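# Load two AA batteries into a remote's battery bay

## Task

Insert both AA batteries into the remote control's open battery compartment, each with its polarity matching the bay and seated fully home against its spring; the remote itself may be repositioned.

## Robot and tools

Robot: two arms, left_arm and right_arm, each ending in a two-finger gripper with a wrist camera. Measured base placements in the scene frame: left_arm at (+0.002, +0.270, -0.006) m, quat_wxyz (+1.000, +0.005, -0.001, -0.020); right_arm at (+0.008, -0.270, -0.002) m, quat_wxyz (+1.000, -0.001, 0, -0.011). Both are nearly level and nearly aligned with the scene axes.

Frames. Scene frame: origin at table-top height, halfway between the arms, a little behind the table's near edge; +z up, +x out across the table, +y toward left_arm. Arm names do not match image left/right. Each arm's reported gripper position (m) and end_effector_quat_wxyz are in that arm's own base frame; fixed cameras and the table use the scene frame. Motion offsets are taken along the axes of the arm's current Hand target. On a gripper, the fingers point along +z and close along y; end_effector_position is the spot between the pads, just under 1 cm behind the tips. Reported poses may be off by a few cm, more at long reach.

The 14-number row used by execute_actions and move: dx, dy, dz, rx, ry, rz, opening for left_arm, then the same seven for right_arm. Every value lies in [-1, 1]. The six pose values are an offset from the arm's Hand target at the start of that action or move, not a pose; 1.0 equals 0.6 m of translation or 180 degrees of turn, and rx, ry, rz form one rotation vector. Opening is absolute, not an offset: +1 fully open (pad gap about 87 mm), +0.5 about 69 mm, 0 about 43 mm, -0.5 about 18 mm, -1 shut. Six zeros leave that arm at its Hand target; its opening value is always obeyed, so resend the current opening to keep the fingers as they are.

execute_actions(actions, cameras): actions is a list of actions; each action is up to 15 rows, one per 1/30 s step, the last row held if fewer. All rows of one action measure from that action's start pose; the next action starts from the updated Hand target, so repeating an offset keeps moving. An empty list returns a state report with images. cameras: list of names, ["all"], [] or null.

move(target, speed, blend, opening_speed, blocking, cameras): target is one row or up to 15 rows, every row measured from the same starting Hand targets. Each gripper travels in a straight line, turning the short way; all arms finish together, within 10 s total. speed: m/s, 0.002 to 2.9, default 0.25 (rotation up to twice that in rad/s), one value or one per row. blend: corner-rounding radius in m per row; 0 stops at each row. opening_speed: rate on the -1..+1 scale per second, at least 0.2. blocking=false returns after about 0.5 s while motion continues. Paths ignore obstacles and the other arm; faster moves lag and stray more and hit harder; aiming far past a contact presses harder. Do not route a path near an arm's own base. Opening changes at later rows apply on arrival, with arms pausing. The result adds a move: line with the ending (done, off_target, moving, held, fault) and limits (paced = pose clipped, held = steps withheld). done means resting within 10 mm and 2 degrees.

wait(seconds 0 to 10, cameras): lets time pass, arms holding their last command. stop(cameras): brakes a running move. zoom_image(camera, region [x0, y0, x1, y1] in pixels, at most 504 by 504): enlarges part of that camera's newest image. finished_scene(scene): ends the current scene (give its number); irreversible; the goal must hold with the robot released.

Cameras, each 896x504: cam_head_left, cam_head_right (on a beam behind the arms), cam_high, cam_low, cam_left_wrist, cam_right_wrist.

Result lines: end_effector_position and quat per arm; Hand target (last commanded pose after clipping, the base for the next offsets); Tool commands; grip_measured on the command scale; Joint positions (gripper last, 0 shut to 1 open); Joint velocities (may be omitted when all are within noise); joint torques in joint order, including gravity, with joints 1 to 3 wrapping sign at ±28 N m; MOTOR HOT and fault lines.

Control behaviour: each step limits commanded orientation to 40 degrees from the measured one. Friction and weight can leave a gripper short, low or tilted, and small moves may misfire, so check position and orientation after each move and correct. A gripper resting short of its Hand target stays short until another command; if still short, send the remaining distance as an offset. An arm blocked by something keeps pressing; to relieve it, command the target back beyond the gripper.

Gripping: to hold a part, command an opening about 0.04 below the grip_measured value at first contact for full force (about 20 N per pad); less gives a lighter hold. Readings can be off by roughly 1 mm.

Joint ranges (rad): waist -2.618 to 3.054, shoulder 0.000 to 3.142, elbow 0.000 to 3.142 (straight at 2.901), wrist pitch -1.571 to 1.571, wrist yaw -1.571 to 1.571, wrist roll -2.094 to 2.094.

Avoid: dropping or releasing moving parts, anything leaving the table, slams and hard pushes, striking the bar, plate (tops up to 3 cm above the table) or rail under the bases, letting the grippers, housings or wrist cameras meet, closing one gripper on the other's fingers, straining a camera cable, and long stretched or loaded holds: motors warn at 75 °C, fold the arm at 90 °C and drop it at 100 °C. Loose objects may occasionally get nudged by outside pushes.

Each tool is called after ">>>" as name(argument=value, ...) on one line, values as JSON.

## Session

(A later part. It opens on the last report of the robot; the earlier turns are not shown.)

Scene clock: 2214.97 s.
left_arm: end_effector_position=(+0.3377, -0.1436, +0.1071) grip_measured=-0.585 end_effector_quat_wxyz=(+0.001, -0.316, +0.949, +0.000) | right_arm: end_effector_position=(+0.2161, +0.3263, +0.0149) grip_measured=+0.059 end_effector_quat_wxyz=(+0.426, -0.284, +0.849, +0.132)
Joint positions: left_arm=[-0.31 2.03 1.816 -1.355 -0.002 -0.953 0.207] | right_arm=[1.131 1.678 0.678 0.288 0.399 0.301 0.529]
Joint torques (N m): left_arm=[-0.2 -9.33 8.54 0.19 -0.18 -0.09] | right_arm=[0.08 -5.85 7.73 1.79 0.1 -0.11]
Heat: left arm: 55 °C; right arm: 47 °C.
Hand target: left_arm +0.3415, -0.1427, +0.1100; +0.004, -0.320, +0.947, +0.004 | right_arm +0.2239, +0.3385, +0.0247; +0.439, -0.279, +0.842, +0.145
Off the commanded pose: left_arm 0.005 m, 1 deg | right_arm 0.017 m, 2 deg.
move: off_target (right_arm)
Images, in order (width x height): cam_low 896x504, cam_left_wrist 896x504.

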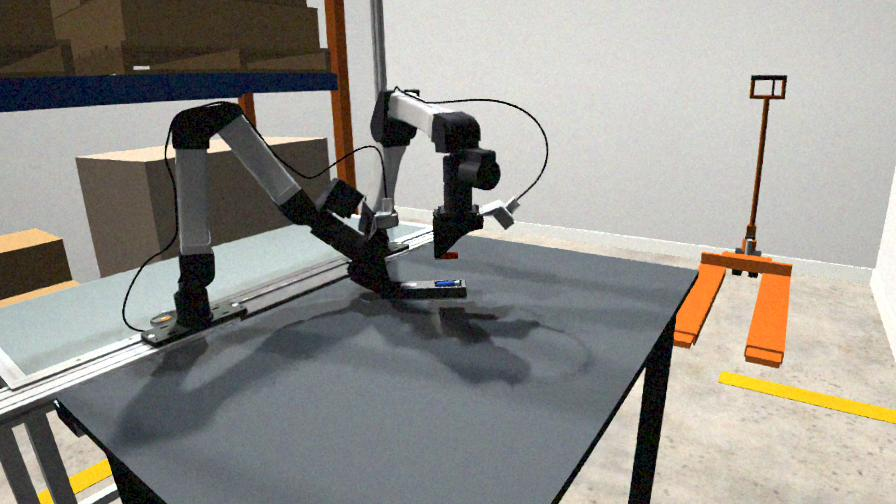

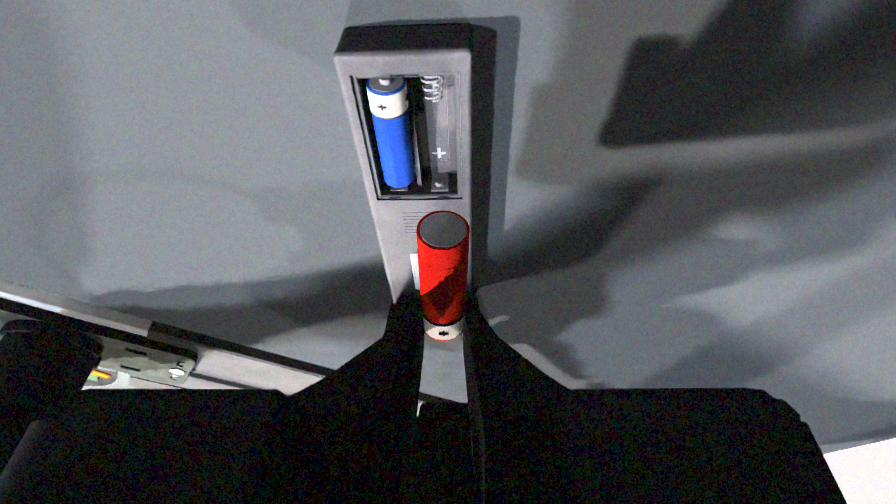

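>>> move(target=[[0.0083,0.005,0.075,0,0.111,-0.014,-0.65,0,0,0,0,0,0,0.01]], speed=0.12, cameras=["cam_left_wrist","cam_low","cam_right_wrist"])

>>> zoom_image(camera="cam_low", region=[410, 230, 490, 310])

>>> zoom_image(camera="cam_left_wrist", region=[320, 60, 560, 360])

Scene clock: 2236.67 s.
left_arm: end_effector_position=(+0.3324, -0.1420, +0.0600) grip_measured=-0.585 end_effector_quat_wxyz=(-0.157, -0.337, +0.927, -0.043) | right_arm: end_effector_position=(+0.2161, +0.3263, +0.0149) grip_measured=+0.059 end_effector_quat_wxyz=(+0.426, -0.284, +0.849, +0.132)
Joint positions: left_arm=[-0.202 2.24 1.859 -1.416 0.237 -0.873 0.207] | right_arm=[1.131 1.678 0.678 0.288 0.399 0.301 0.529]
Joint torques (N m): left_arm=[0.29 -10.76 8.27 -0.22 0.14 0.06] | right_arm=[-0.02 -5.91 7.61 1.82 0.11 -0.1]
Heat: left arm: 56 °C; right arm: 48 °C.
Hand target: left_arm +0.3360, -0.1428, +0.0650; -0.160, -0.337, +0.926, -0.051 | right_arm +0.2239, +0.3385, +0.0247; +0.439, -0.279, +0.842, +0.145
Off the commanded pose: left_arm 0.006 m, 1 deg | right_arm 0.017 m, 2 deg.
move: off_target (right_arm)
Images, in order (width x height): cam_low 896x504, cam_left_wrist 896x504, cam_right_wrist 896x504.

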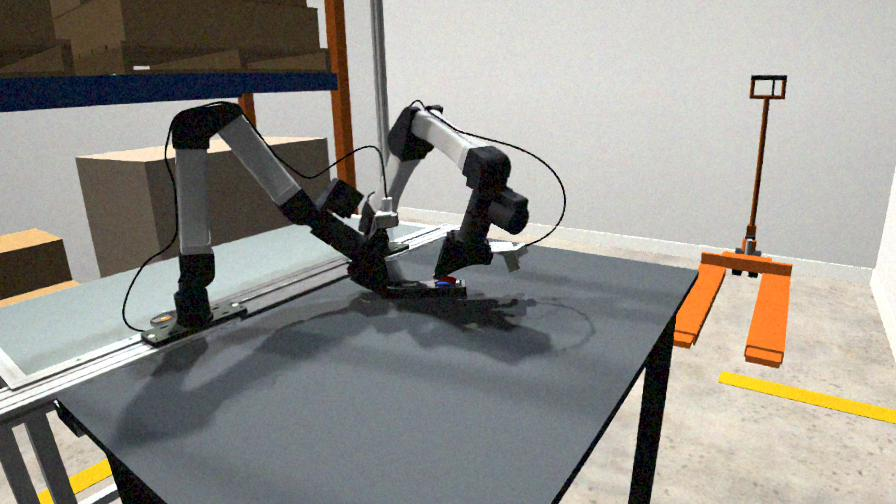

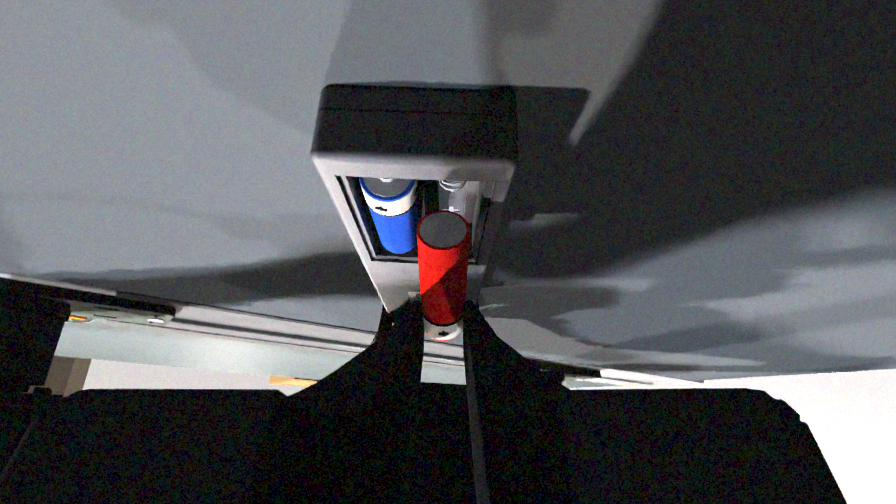

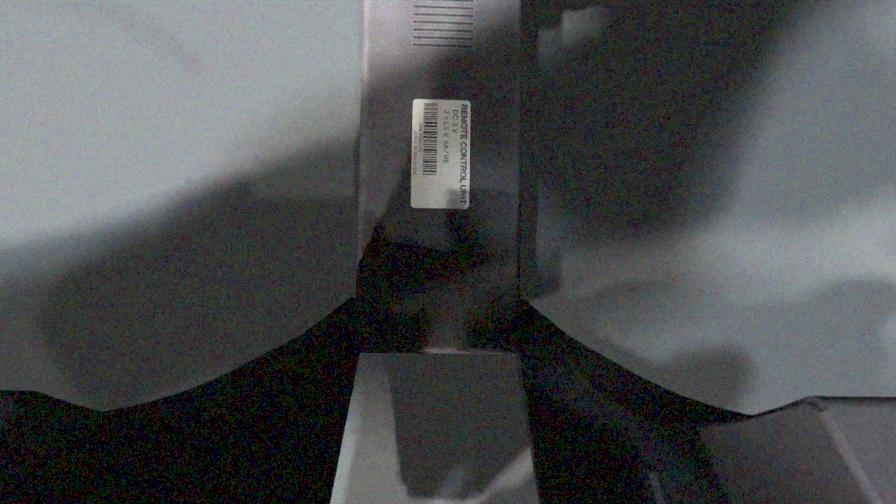

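Scaled by 6.300 from the camera's 896x504 image, which has a finer 1280x720 frame.

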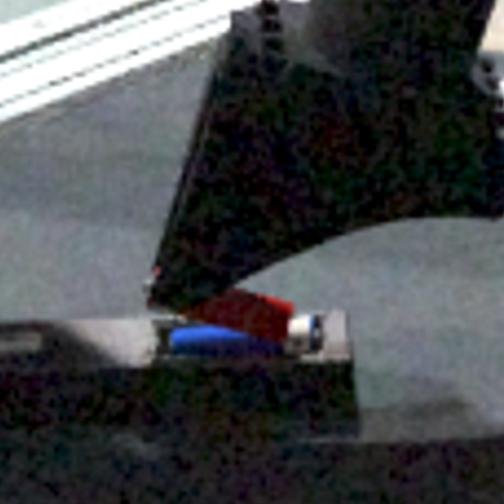

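Scaled by 1.680 from the camera's 896x504 image, which has a finer 1280x720 frame.

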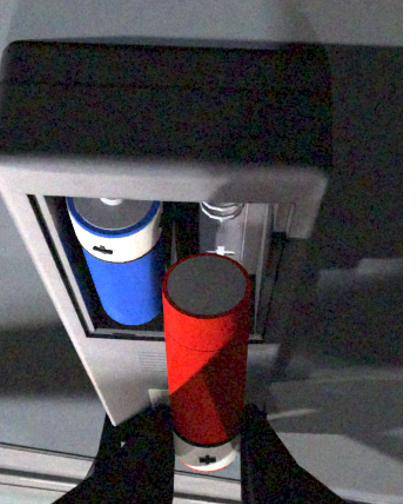

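>>> move(target=[[0.0047,-0.0092,0.0017,0.0063,0,-0.0178,-0.65,0,0,0,0,0,0,0.01]], speed=0.08, cameras=["cam_left_wrist","cam_low"])

>>> zoom_image(camera="cam_low", region=[410, 230, 490, 310])

>>> zoom_image(camera="cam_left_wrist", region=[320, 60, 560, 360])

Scene clock: 2260.03 s.
left_arm: end_effector_position=(+0.3335, -0.1458, +0.0610) grip_measured=-0.585 end_effector_quat_wxyz=(-0.161, -0.360, +0.918, -0.045) | right_arm: end_effector_position=(+0.2161, +0.3263, +0.0149) grip_measured=+0.059 end_effector_quat_wxyz=(+0.426, -0.284, +0.849, +0.132)
Joint positions: left_arm=[-0.202 2.24 1.859 -1.416 0.251 -0.922 0.207] | right_arm=[1.131 1.678 0.678 0.288 0.399 0.301 0.529]
Joint torques (N m): left_arm=[-0.17 -11.97 6.2 -0.01 0.17 -0.05] | right_arm=[0.05 -5.96 7.68 1.81 0.11 -0.11]
Heat: left arm: 56 °C; right arm: 48 °C.
Hand target: left_arm +0.3373, -0.1489, +0.0649; -0.158, -0.364, +0.916, -0.056 | right_arm +0.2239, +0.3385, +0.0247; +0.439, -0.279, +0.842, +0.145
Off the commanded pose: left_arm 0.006 m, 1 deg | right_arm 0.017 m, 2 deg.
move: off_target (right_arm)
Images, in order (width x height): cam_low 896x504, cam_left_wrist 896x504.

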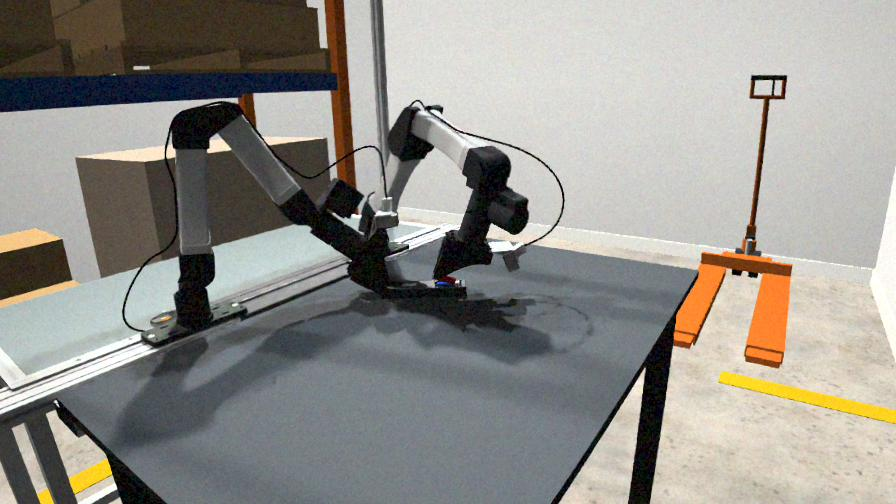

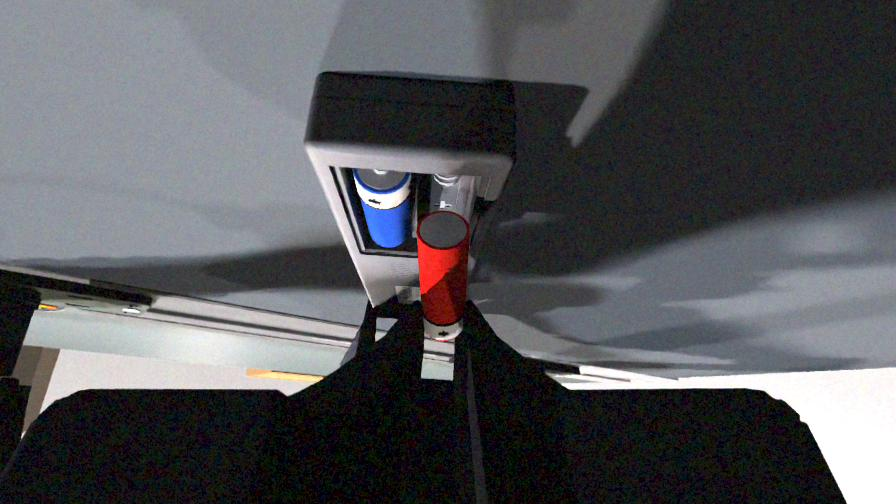

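Scaled by 6.300 from the camera's 896x504 image, which has a finer 1280x720 frame.

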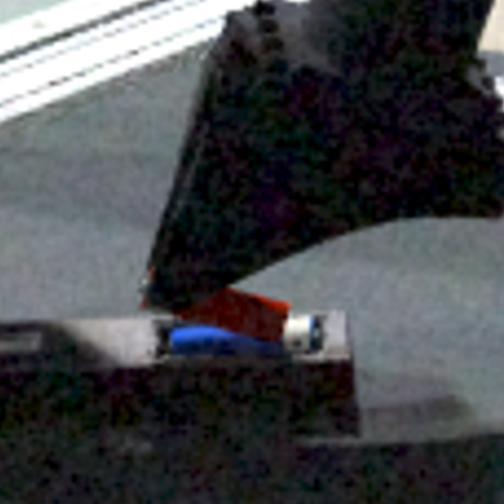

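Scaled by 1.680 from the camera's 896x504 image, which has a finer 1280x720 frame.

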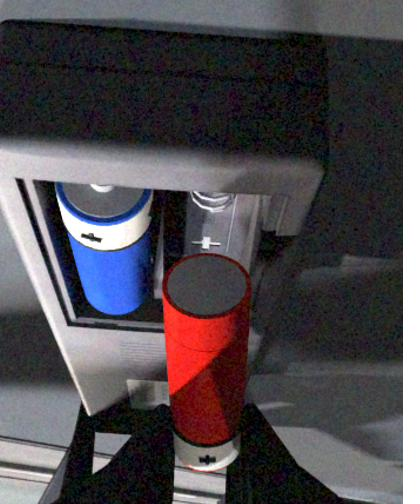

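>>> move(target=[[-0.008,-0.003,0.0235,0,0,0,-0.65,0,0,0,0,0,0,0.01]], speed=0.06, cameras=["cam_left_wrist","cam_low"])

>>> zoom_image(camera="cam_low", region=[410, 230, 490, 310])

>>> zoom_image(camera="cam_left_wrist", region=[320, 100, 560, 360])

Scene clock: 2272.43 s.
left_arm: end_effector_position=(+0.3371, -0.1466, +0.0556) grip_measured=-0.585 end_effector_quat_wxyz=(-0.154, -0.361, +0.919, -0.050) | right_arm: end_effector_position=(+0.2161, +0.3263, +0.0149) grip_measured=+0.059 end_effector_quat_wxyz=(+0.426, -0.284, +0.849, +0.132)
Joint positions: left_arm=[-0.202 2.24 1.843 -1.382 0.251 -0.925 0.207] | right_arm=[1.131 1.678 0.678 0.288 0.399 0.301 0.529]
Joint torques (N m): left_arm=[-0.38 -10.66 4.52 0.16 0.17 -0.08] | right_arm=[-0.01 -6.02 7.53 1.83 0.09 -0.11]
Heat: left arm: 57 °C; right arm: 48 °C.
Hand target: left_arm +0.3383, -0.1502, +0.0500; -0.158, -0.364, +0.916, -0.056 | right_arm +0.2239, +0.3385, +0.0247; +0.439, -0.279, +0.842, +0.145
Off the commanded pose: left_arm 0.007 m, 1 deg | right_arm 0.017 m, 2 deg.
move: off_target (right_arm)
Images, in order (width x height): cam_low 896x504, cam_left_wrist 896x504.

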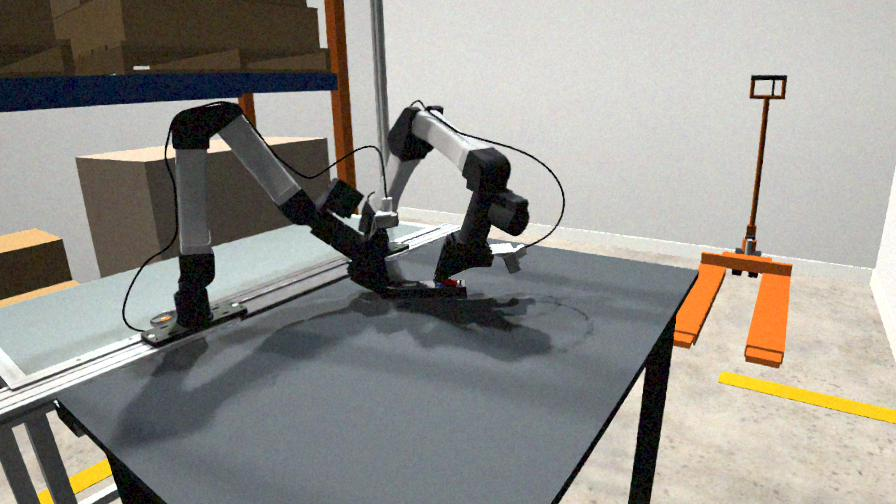

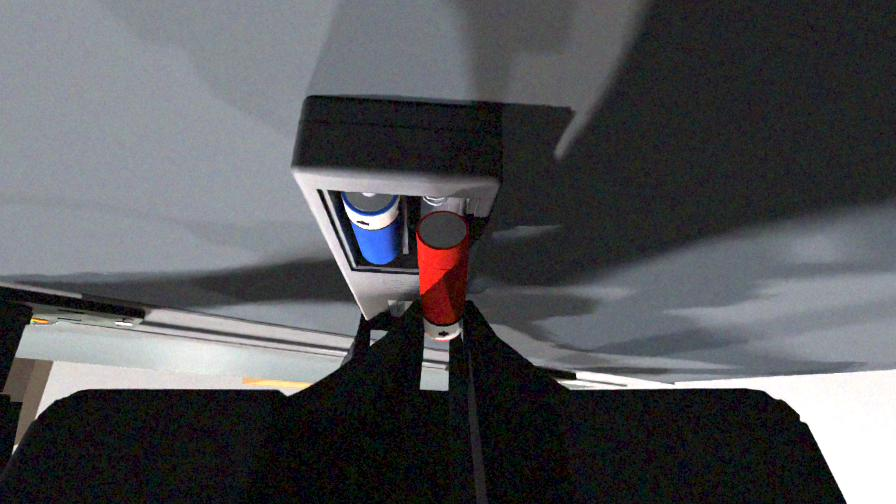

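Scaled by 6.300 from the camera's 896x504 image, which has a finer 1280x720 frame.

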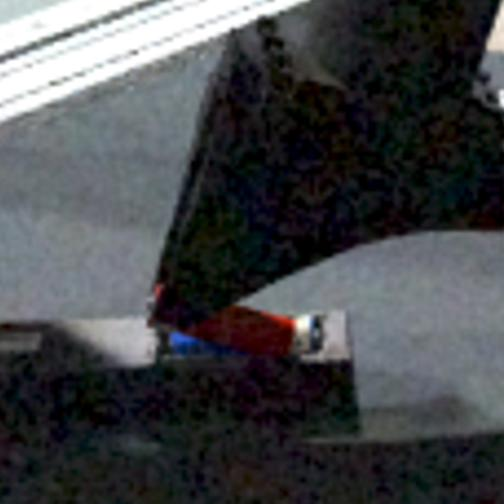

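Scaled by 1.938 from the camera's 896x504 image, which has a finer 1280x720 frame.

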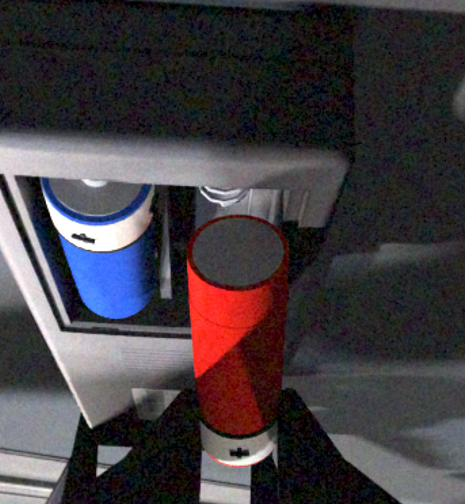

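>>> move(target=[[-0.006,0,0.018,0,0,0,-0.65,0,0,0,0,0,0,0.01]], speed=0.05, cameras=["cam_left_wrist","cam_low"])

>>> zoom_image(camera="cam_low", region=[410, 230, 490, 310])

>>> zoom_image(camera="cam_left_wrist", region=[320, 100, 560, 360])

Scene clock: 2303.50 s.
left_arm: end_effector_position=(+0.3347, -0.1462, +0.0456) grip_measured=-0.585 end_effector_quat_wxyz=(-0.158, -0.361, +0.918, -0.048) | right_arm: end_effector_position=(+0.2161, +0.3263, +0.0149) grip_measured=+0.059 end_effector_quat_wxyz=(+0.426, -0.284, +0.849, +0.132)
Joint positions: left_arm=[-0.202 2.247 1.811 -1.352 0.252 -0.925 0.207] | right_arm=[1.131 1.678 0.678 0.288 0.399 0.301 0.529]
Joint torques (N m): left_arm=[-0.39 -10.51 4.56 0.24 0.17 -0.07] | right_arm=[0.02 -5.96 7.69 1.81 0.1 -0.12]
Heat: left arm: 58 °C; right arm: 48 °C.
Hand target: left_arm +0.3381, -0.1502, +0.0386; -0.158, -0.364, +0.916, -0.056 | right_arm +0.2239, +0.3385, +0.0247; +0.439, -0.279, +0.842, +0.145
Off the commanded pose: left_arm 0.009 m, 1 deg | right_arm 0.017 m, 2 deg.
move: off_target (right_arm)
Images, in order (width x height): cam_low 896x504, cam_left_wrist 896x504.

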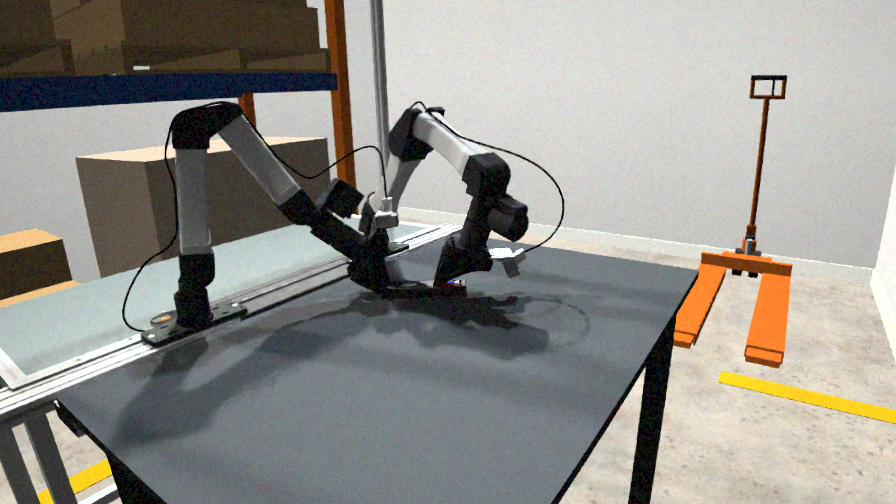

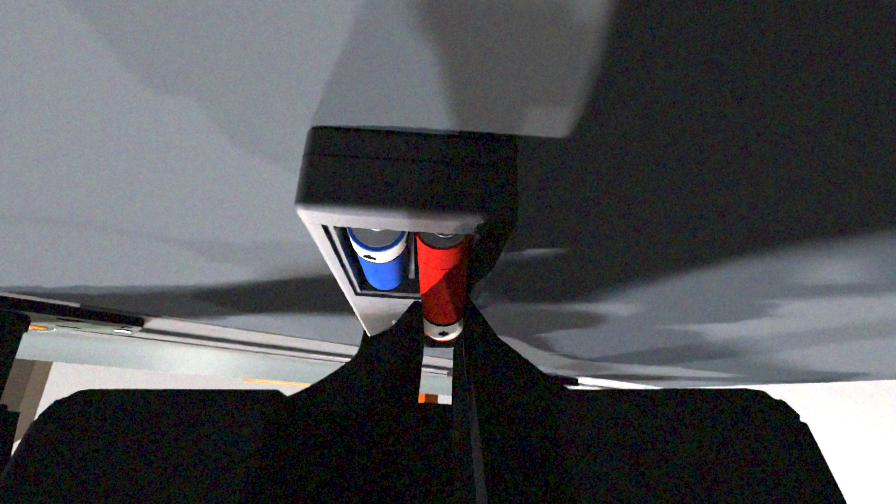

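Scaled by 6.300 from the camera's 896x504 image, which has a finer 1280x720 frame.

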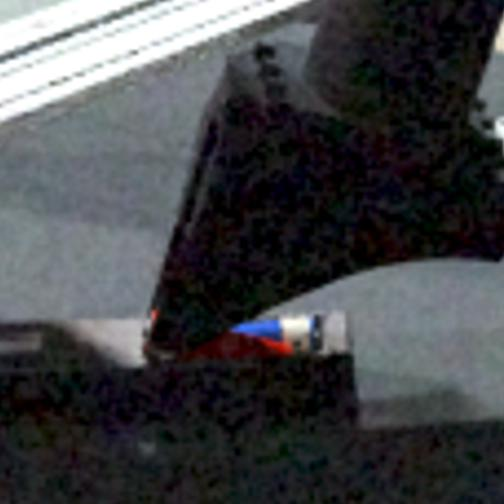

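Scaled by 1.938 from the camera's 896x504 image, which has a finer 1280x720 frame.

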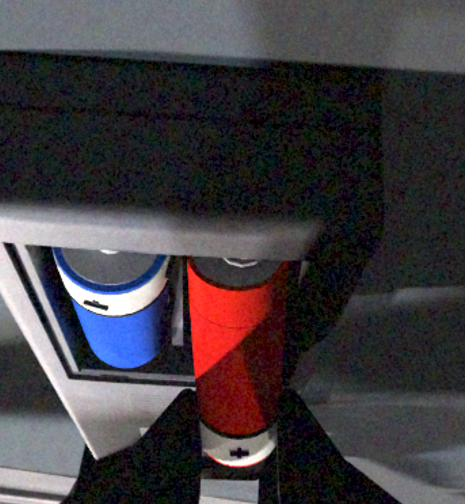

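>>> move(target=[[-0.0345,0,-0.011,0,0,0,-0.67,0,0,0,0,0,0,0.01],[-0.0345,0,-0.009,0,-0.05,0,-0.67,0,0,0,0,0,0,0.01]], speed=0.05, cameras=["cam_left_wrist","cam_low","cam_right_wrist"])

>>> zoom_image(camera="cam_low", region=[410, 230, 490, 310])

>>> zoom_image(camera="cam_left_wrist", region=[320, 140, 560, 400])

Scene clock: 2318.87 s.
left_arm: end_effector_position=(+0.3380, -0.1432, +0.0436) grip_measured=-0.585 end_effector_quat_wxyz=(-0.139, -0.368, +0.919, -0.035) | right_arm: end_effector_position=(+0.2172, +0.3271, +0.0151) grip_measured=+0.059 end_effector_quat_wxyz=(+0.428, -0.283, +0.848, +0.134)
Joint positions: left_arm=[-0.209 2.236 1.803 -1.333 0.212 -0.949 0.207] | right_arm=[1.129 1.681 0.678 0.296 0.398 0.301 0.529]
Joint torques (N m): left_arm=[-0.42 -13.37 3.77 0.71 -0.63 -0.11] | right_arm=[0.17 -6.27 7.6 1.75 0.11 -0.08]
Heat: left arm: 59 °C; right arm: 48 °C.
Hand target: left_arm +0.3536, -0.1356, +0.0369; -0.085, -0.368, +0.926, -0.027 | right_arm +0.2238, +0.3386, +0.0248; +0.439, -0.279, +0.842, +0.145
Off the commanded pose: left_arm 0.019 m, 6 deg | right_arm 0.016 m, 2 deg.
move: off_target (left_arm, right_arm)
Images, in order (width x height): cam_low 896x504, cam_left_wrist 896x504, cam_right_wrist 896x504.

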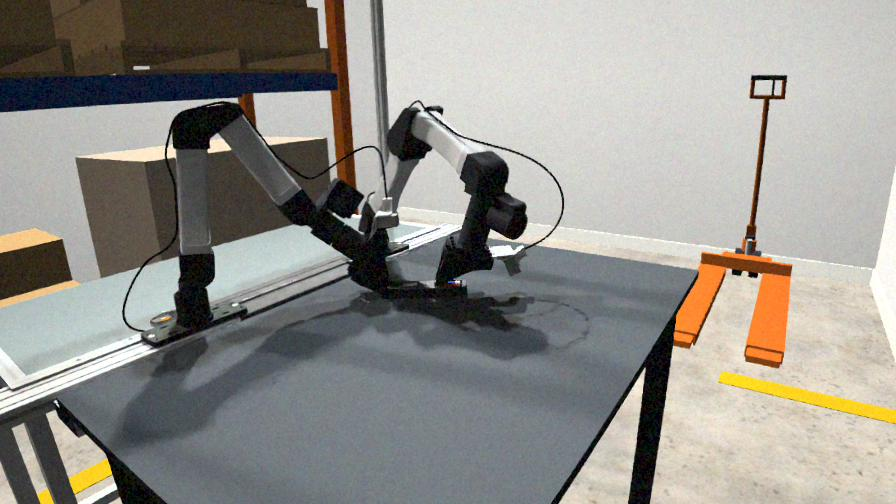

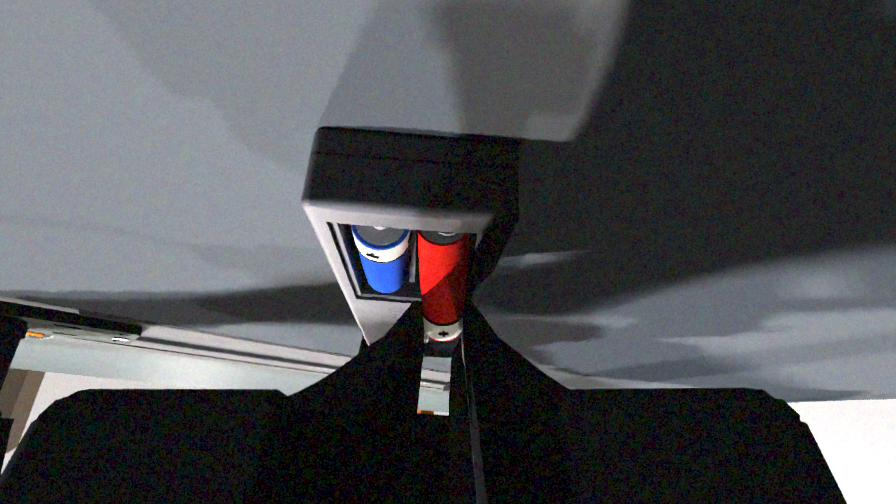

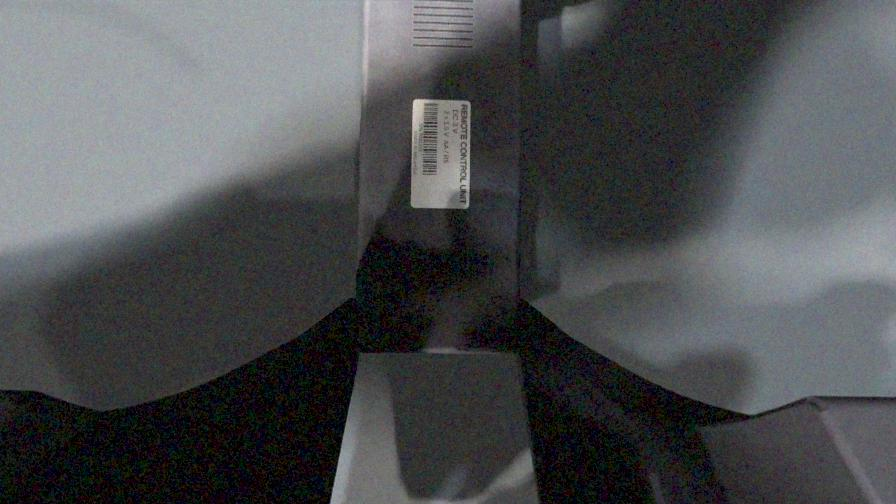

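Scaled by 6.300 from the camera's 896x504 image, which has a finer 1280x720 frame.

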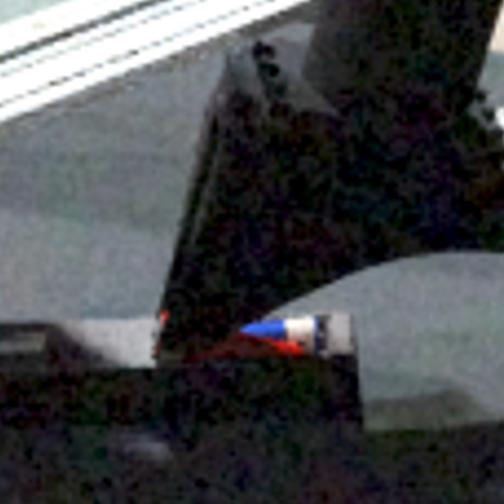

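Scaled by 1.938 from the camera's 896x504 image, which has a finer 1280x720 frame.

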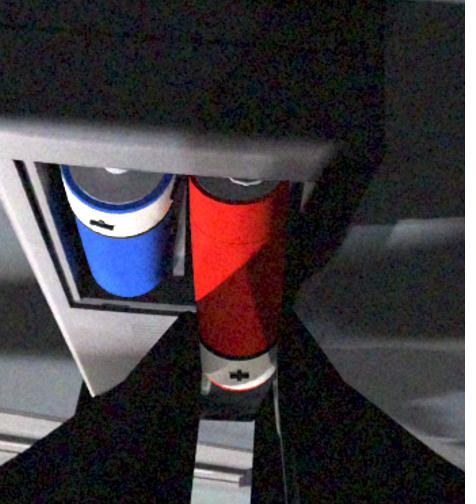

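>>> move(target=[[-0.03,0,-0.006,0,0,0,-0.69,0,0,0,0,0,0,0.0],[-0.03,0,-0.003,0,-0.03,0,-0.69,0,0,0,0,0,0,0.0]], speed=0.05, cameras=["cam_left_wrist","cam_low","cam_right_wrist"])

>>> zoom_image(camera="cam_low", region=[410, 230, 490, 310])

>>> zoom_image(camera="cam_left_wrist", region=[320, 140, 560, 400])

Scene clock: 2335.80 s.
left_arm: end_effector_position=(+0.3428, -0.1370, +0.0430) grip_measured=-0.585 end_effector_quat_wxyz=(-0.114, -0.365, +0.924, -0.020) | right_arm: end_effector_position=(+0.2198, +0.3310, +0.0174) grip_measured=+0.059 end_effector_quat_wxyz=(+0.432, -0.282, +0.845, +0.138)
Joint positions: left_arm=[-0.213 2.224 1.801 -1.317 0.16 -0.952 0.207] | right_arm=[1.128 1.688 0.686 0.311 0.397 0.296 0.529]
Joint torques (N m): left_arm=[0.29 -13.44 4.11 0.93 -0.88 -0.09] | right_arm=[0.32 -6.76 7.1 1.58 0.11 -0.05]
Heat: left arm: 65 °C; right arm: 47 °C.
Hand target: left_arm +0.3667, -0.1232, +0.0354; -0.042, -0.369, +0.929, -0.010 | right_arm +0.2238, +0.3386, +0.0248; +0.439, -0.279, +0.842, +0.145
Off the commanded pose: left_arm 0.029 m, 8 deg | right_arm 0.011 m, 1 deg.
move: off_target (left_arm, right_arm)
Images, in order (width x height): cam_low 896x504, cam_left_wrist 896x504, cam_right_wrist 896x504.

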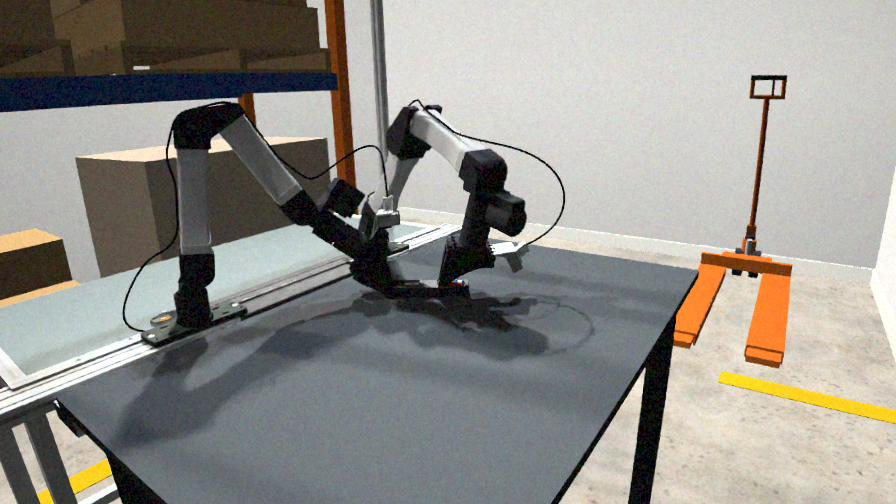

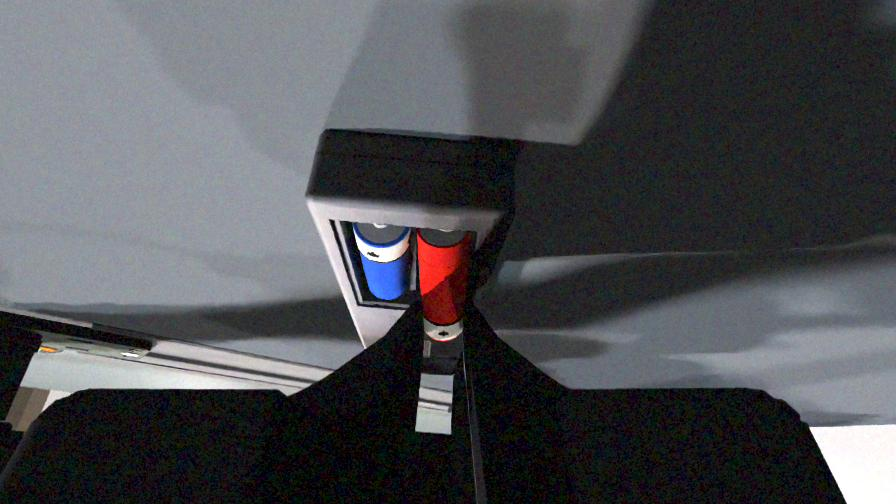

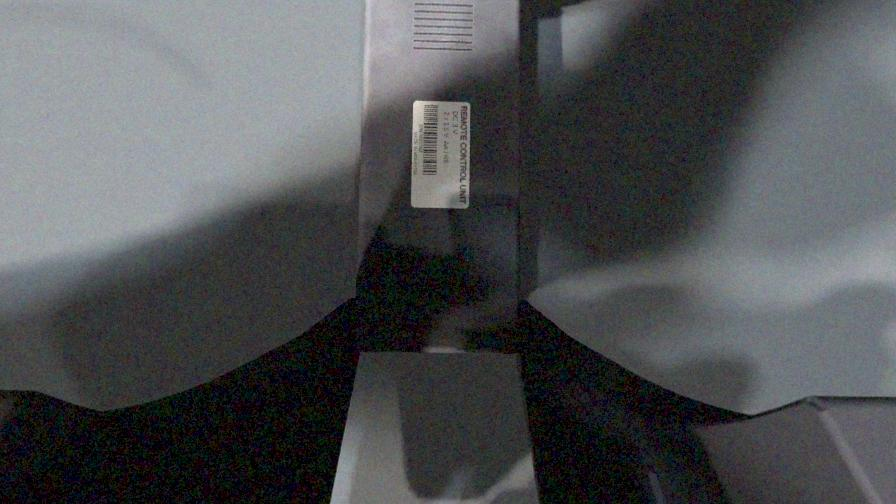

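Scaled by 6.300 from the camera's 896x504 image, which has a finer 1280x720 frame.

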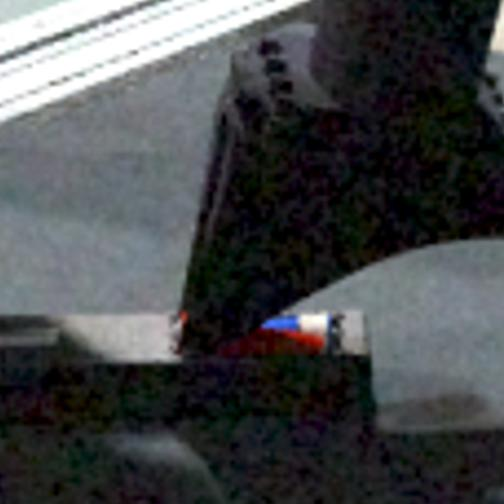

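Scaled by 1.938 from the camera's 896x504 image, which has a finer 1280x720 frame.

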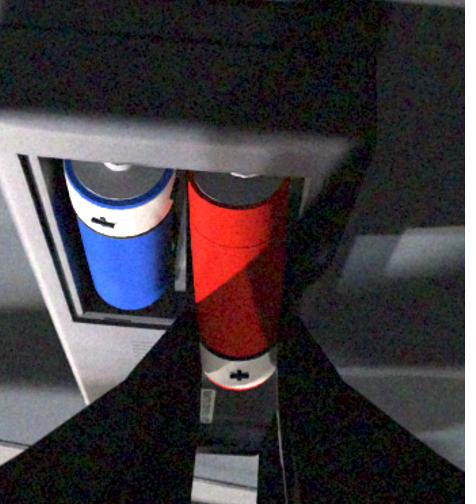

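>>> move(target=[[-0.008,0,0.012,0,-0.04,0,-0.7,0,0,0,0,0,0,0.0],[-0.012,0,0.03,0,-0.05,0,-0.7,0,0,0,0,0,0,0.0]], speed=0.05, cameras=["cam_left_wrist","cam_low","cam_right_wrist"])

>>> zoom_image(camera="cam_low", region=[410, 230, 490, 310])

>>> zoom_image(camera="cam_left_wrist", region=[320, 140, 560, 400])

Scene clock: 2355.40 s.
left_arm: end_effector_position=(+0.3425, -0.1375, +0.0411) grip_measured=-0.585 end_effector_quat_wxyz=(-0.043, -0.362, +0.931, -0.009) | right_arm: end_effector_position=(+0.2196, +0.3307, +0.0161) grip_measured=+0.059 end_effector_quat_wxyz=(+0.431, -0.282, +0.846, +0.137)
Joint positions: left_arm=[-0.256 2.116 1.664 -1.179 0.064 -0.996 0.207] | right_arm=[1.128 1.692 0.686 0.311 0.397 0.296 0.529]
Joint torques (N m): left_arm=[0.28 -9.25 3.15 1.36 -1.21 -0.11] | right_arm=[0.31 -7.06 7.16 1.6 0.1 -0.08]
Heat: left arm: 66 °C; right arm: 46 °C.
Hand target: left_arm +0.3706, -0.1193, +0.0169; +0.031, -0.368, +0.929, +0.019 | right_arm +0.2238, +0.3386, +0.0248; +0.439, -0.279, +0.842, +0.145
Off the commanded pose: left_arm 0.041 m, 9 deg | right_arm 0.012 m, 1 deg.
move: off_target (left_arm, right_arm)
Images, in order (width x height): cam_low 896x504, cam_left_wrist 896x504, cam_right_wrist 896x504.

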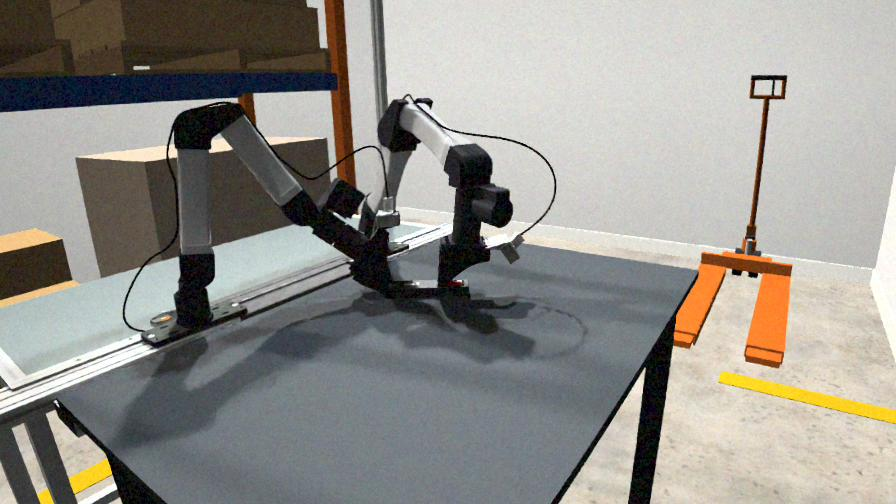

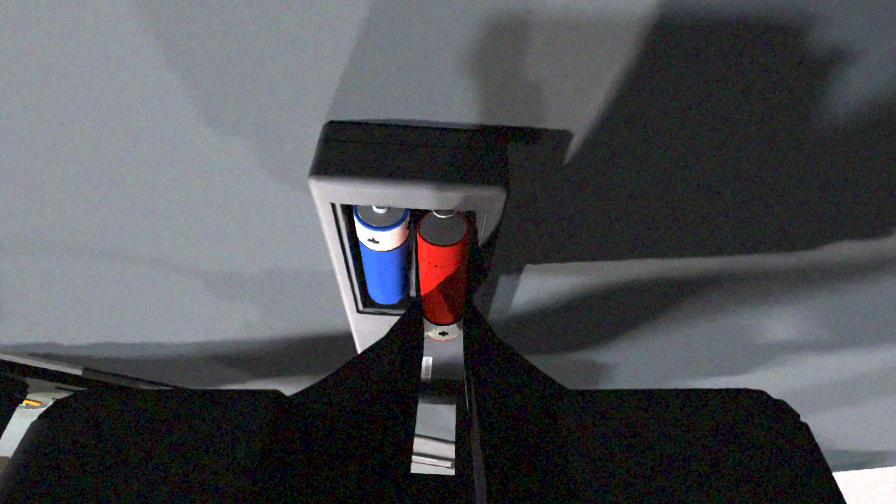

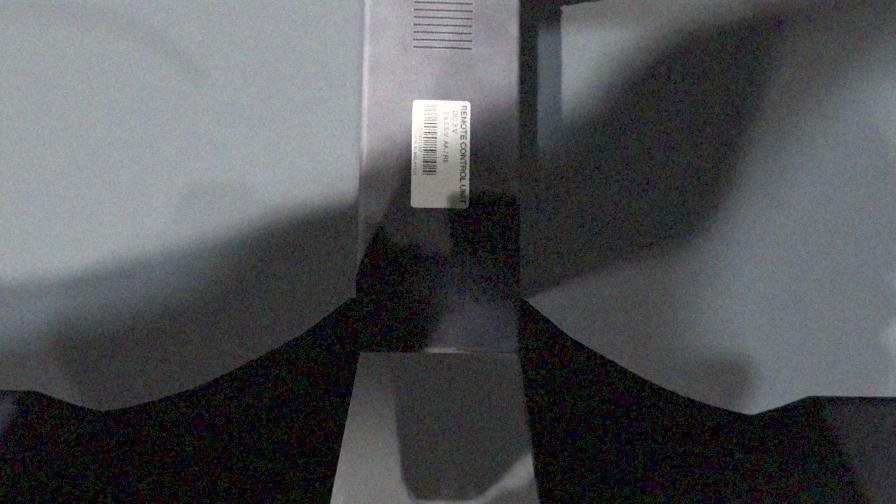

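Scaled by 6.300 from the camera's 896x504 image, which has a finer 1280x720 frame.

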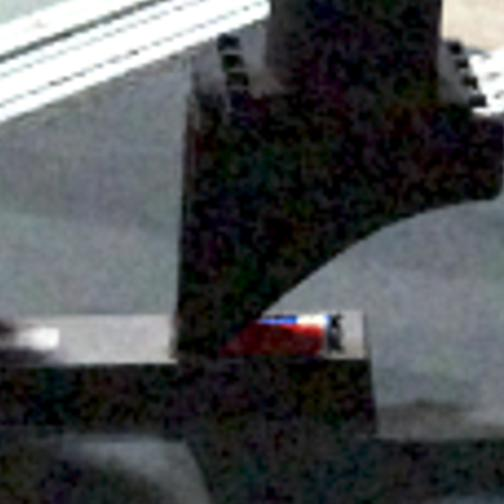

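Scaled by 1.938 from the camera's 896x504 image, which has a finer 1280x720 frame.

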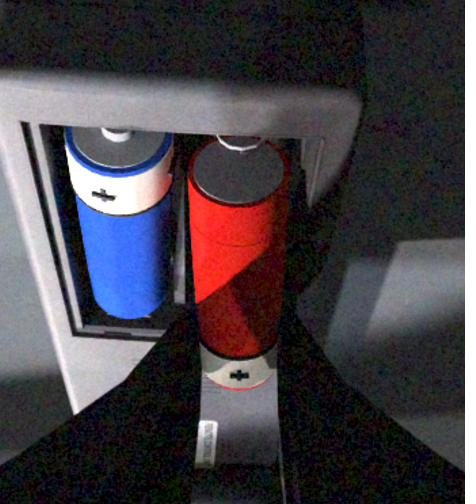

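>>> move(target=[[0.03,0,0.0,0,0.0,0,-0.68,0,0,0,0,0,0,0.0],[0.03,0,0.0,0,0.0,0,-0.48,0,0,0,0,0,0,0.0],[0.03,0,-0.075,0,-0.0,0,-0.44,0,0,0,0,0,0,0.0]], speed=0.05, opening_speed=0.2, cameras=["cam_left_wrist","cam_low"])

>>> zoom_image(camera="cam_low", region=[420, 255, 480, 305])

>>> zoom_image(camera="cam_left_wrist", region=[320, 120, 560, 380])

Scene clock: 2382.53 s.
left_arm: end_effector_position=(+0.3507, -0.1339, +0.0521) grip_measured=-0.440 end_effector_quat_wxyz=(+0.019, -0.366, +0.930, +0.018) | right_arm: end_effector_position=(+0.2194, +0.3297, +0.0153) grip_measured=+0.059 end_effector_quat_wxyz=(+0.430, -0.283, +0.847, +0.135)
Joint positions: left_arm=[-0.293 2.063 1.652 -1.152 -0.052 -1.043 0.28] | right_arm=[1.127 1.692 0.686 0.306 0.396 0.296 0.529]
Joint torques (N m): left_arm=[-0.61 -11.06 8.29 0.2 -0.27 -0.07] | right_arm=[0.38 -7.05 7.05 1.64 0.16 -0.04]
Heat: left arm: 60 °C; right arm: 45 °C.
Hand target: left_arm +0.3556, -0.1341, +0.0605; +0.031, -0.368, +0.929, +0.019 | right_arm +0.2238, +0.3386, +0.0248; +0.439, -0.279, +0.842, +0.145
Off the commanded pose: left_arm 0.010 m, 1 deg | right_arm 0.014 m, 2 deg.
move: off_target (right_arm); target 2's new opening was sent with left_arm's hand 0.031 m and 5 deg from that target
Images, in order (width x height): cam_low 896x504, cam_left_wrist 896x504.

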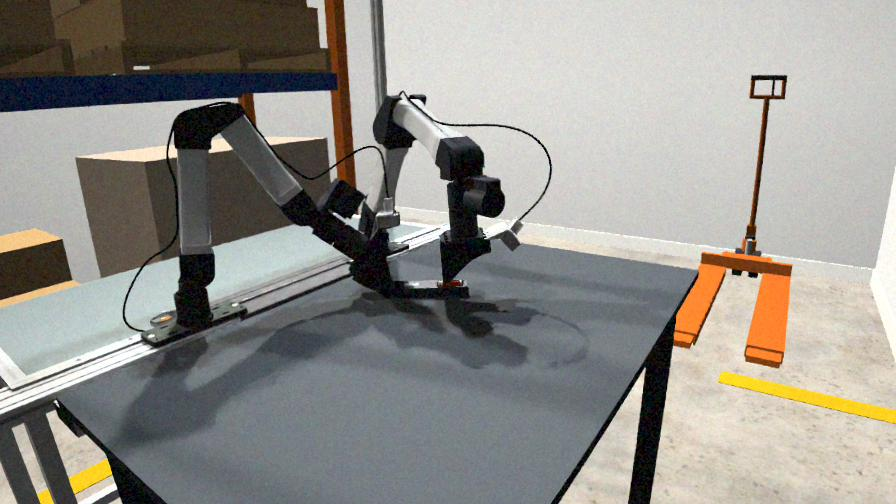

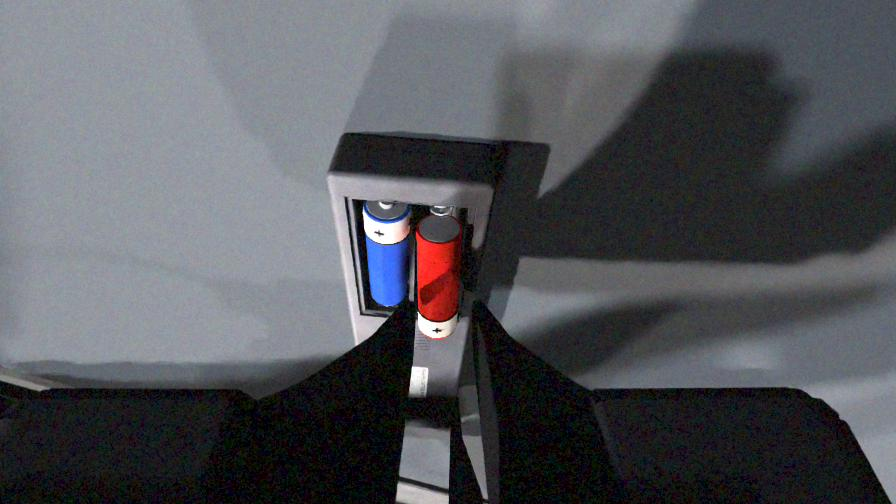

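Scaled by 8.400 from the camera's 896x504 image, which has a finer 1280x720 frame.

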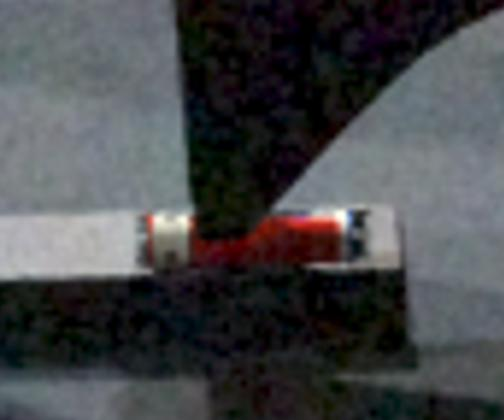

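Scaled by 1.938 from the camera's 896x504 image, which has a finer 1280x720 frame.

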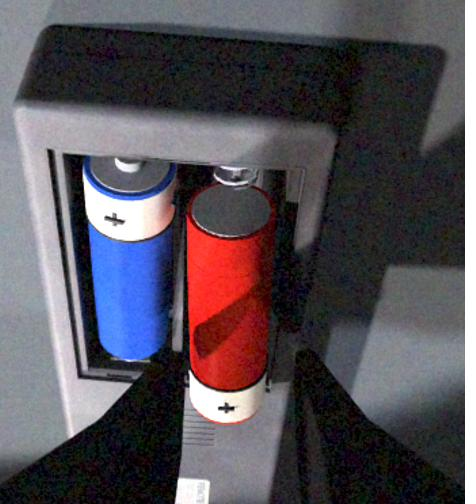

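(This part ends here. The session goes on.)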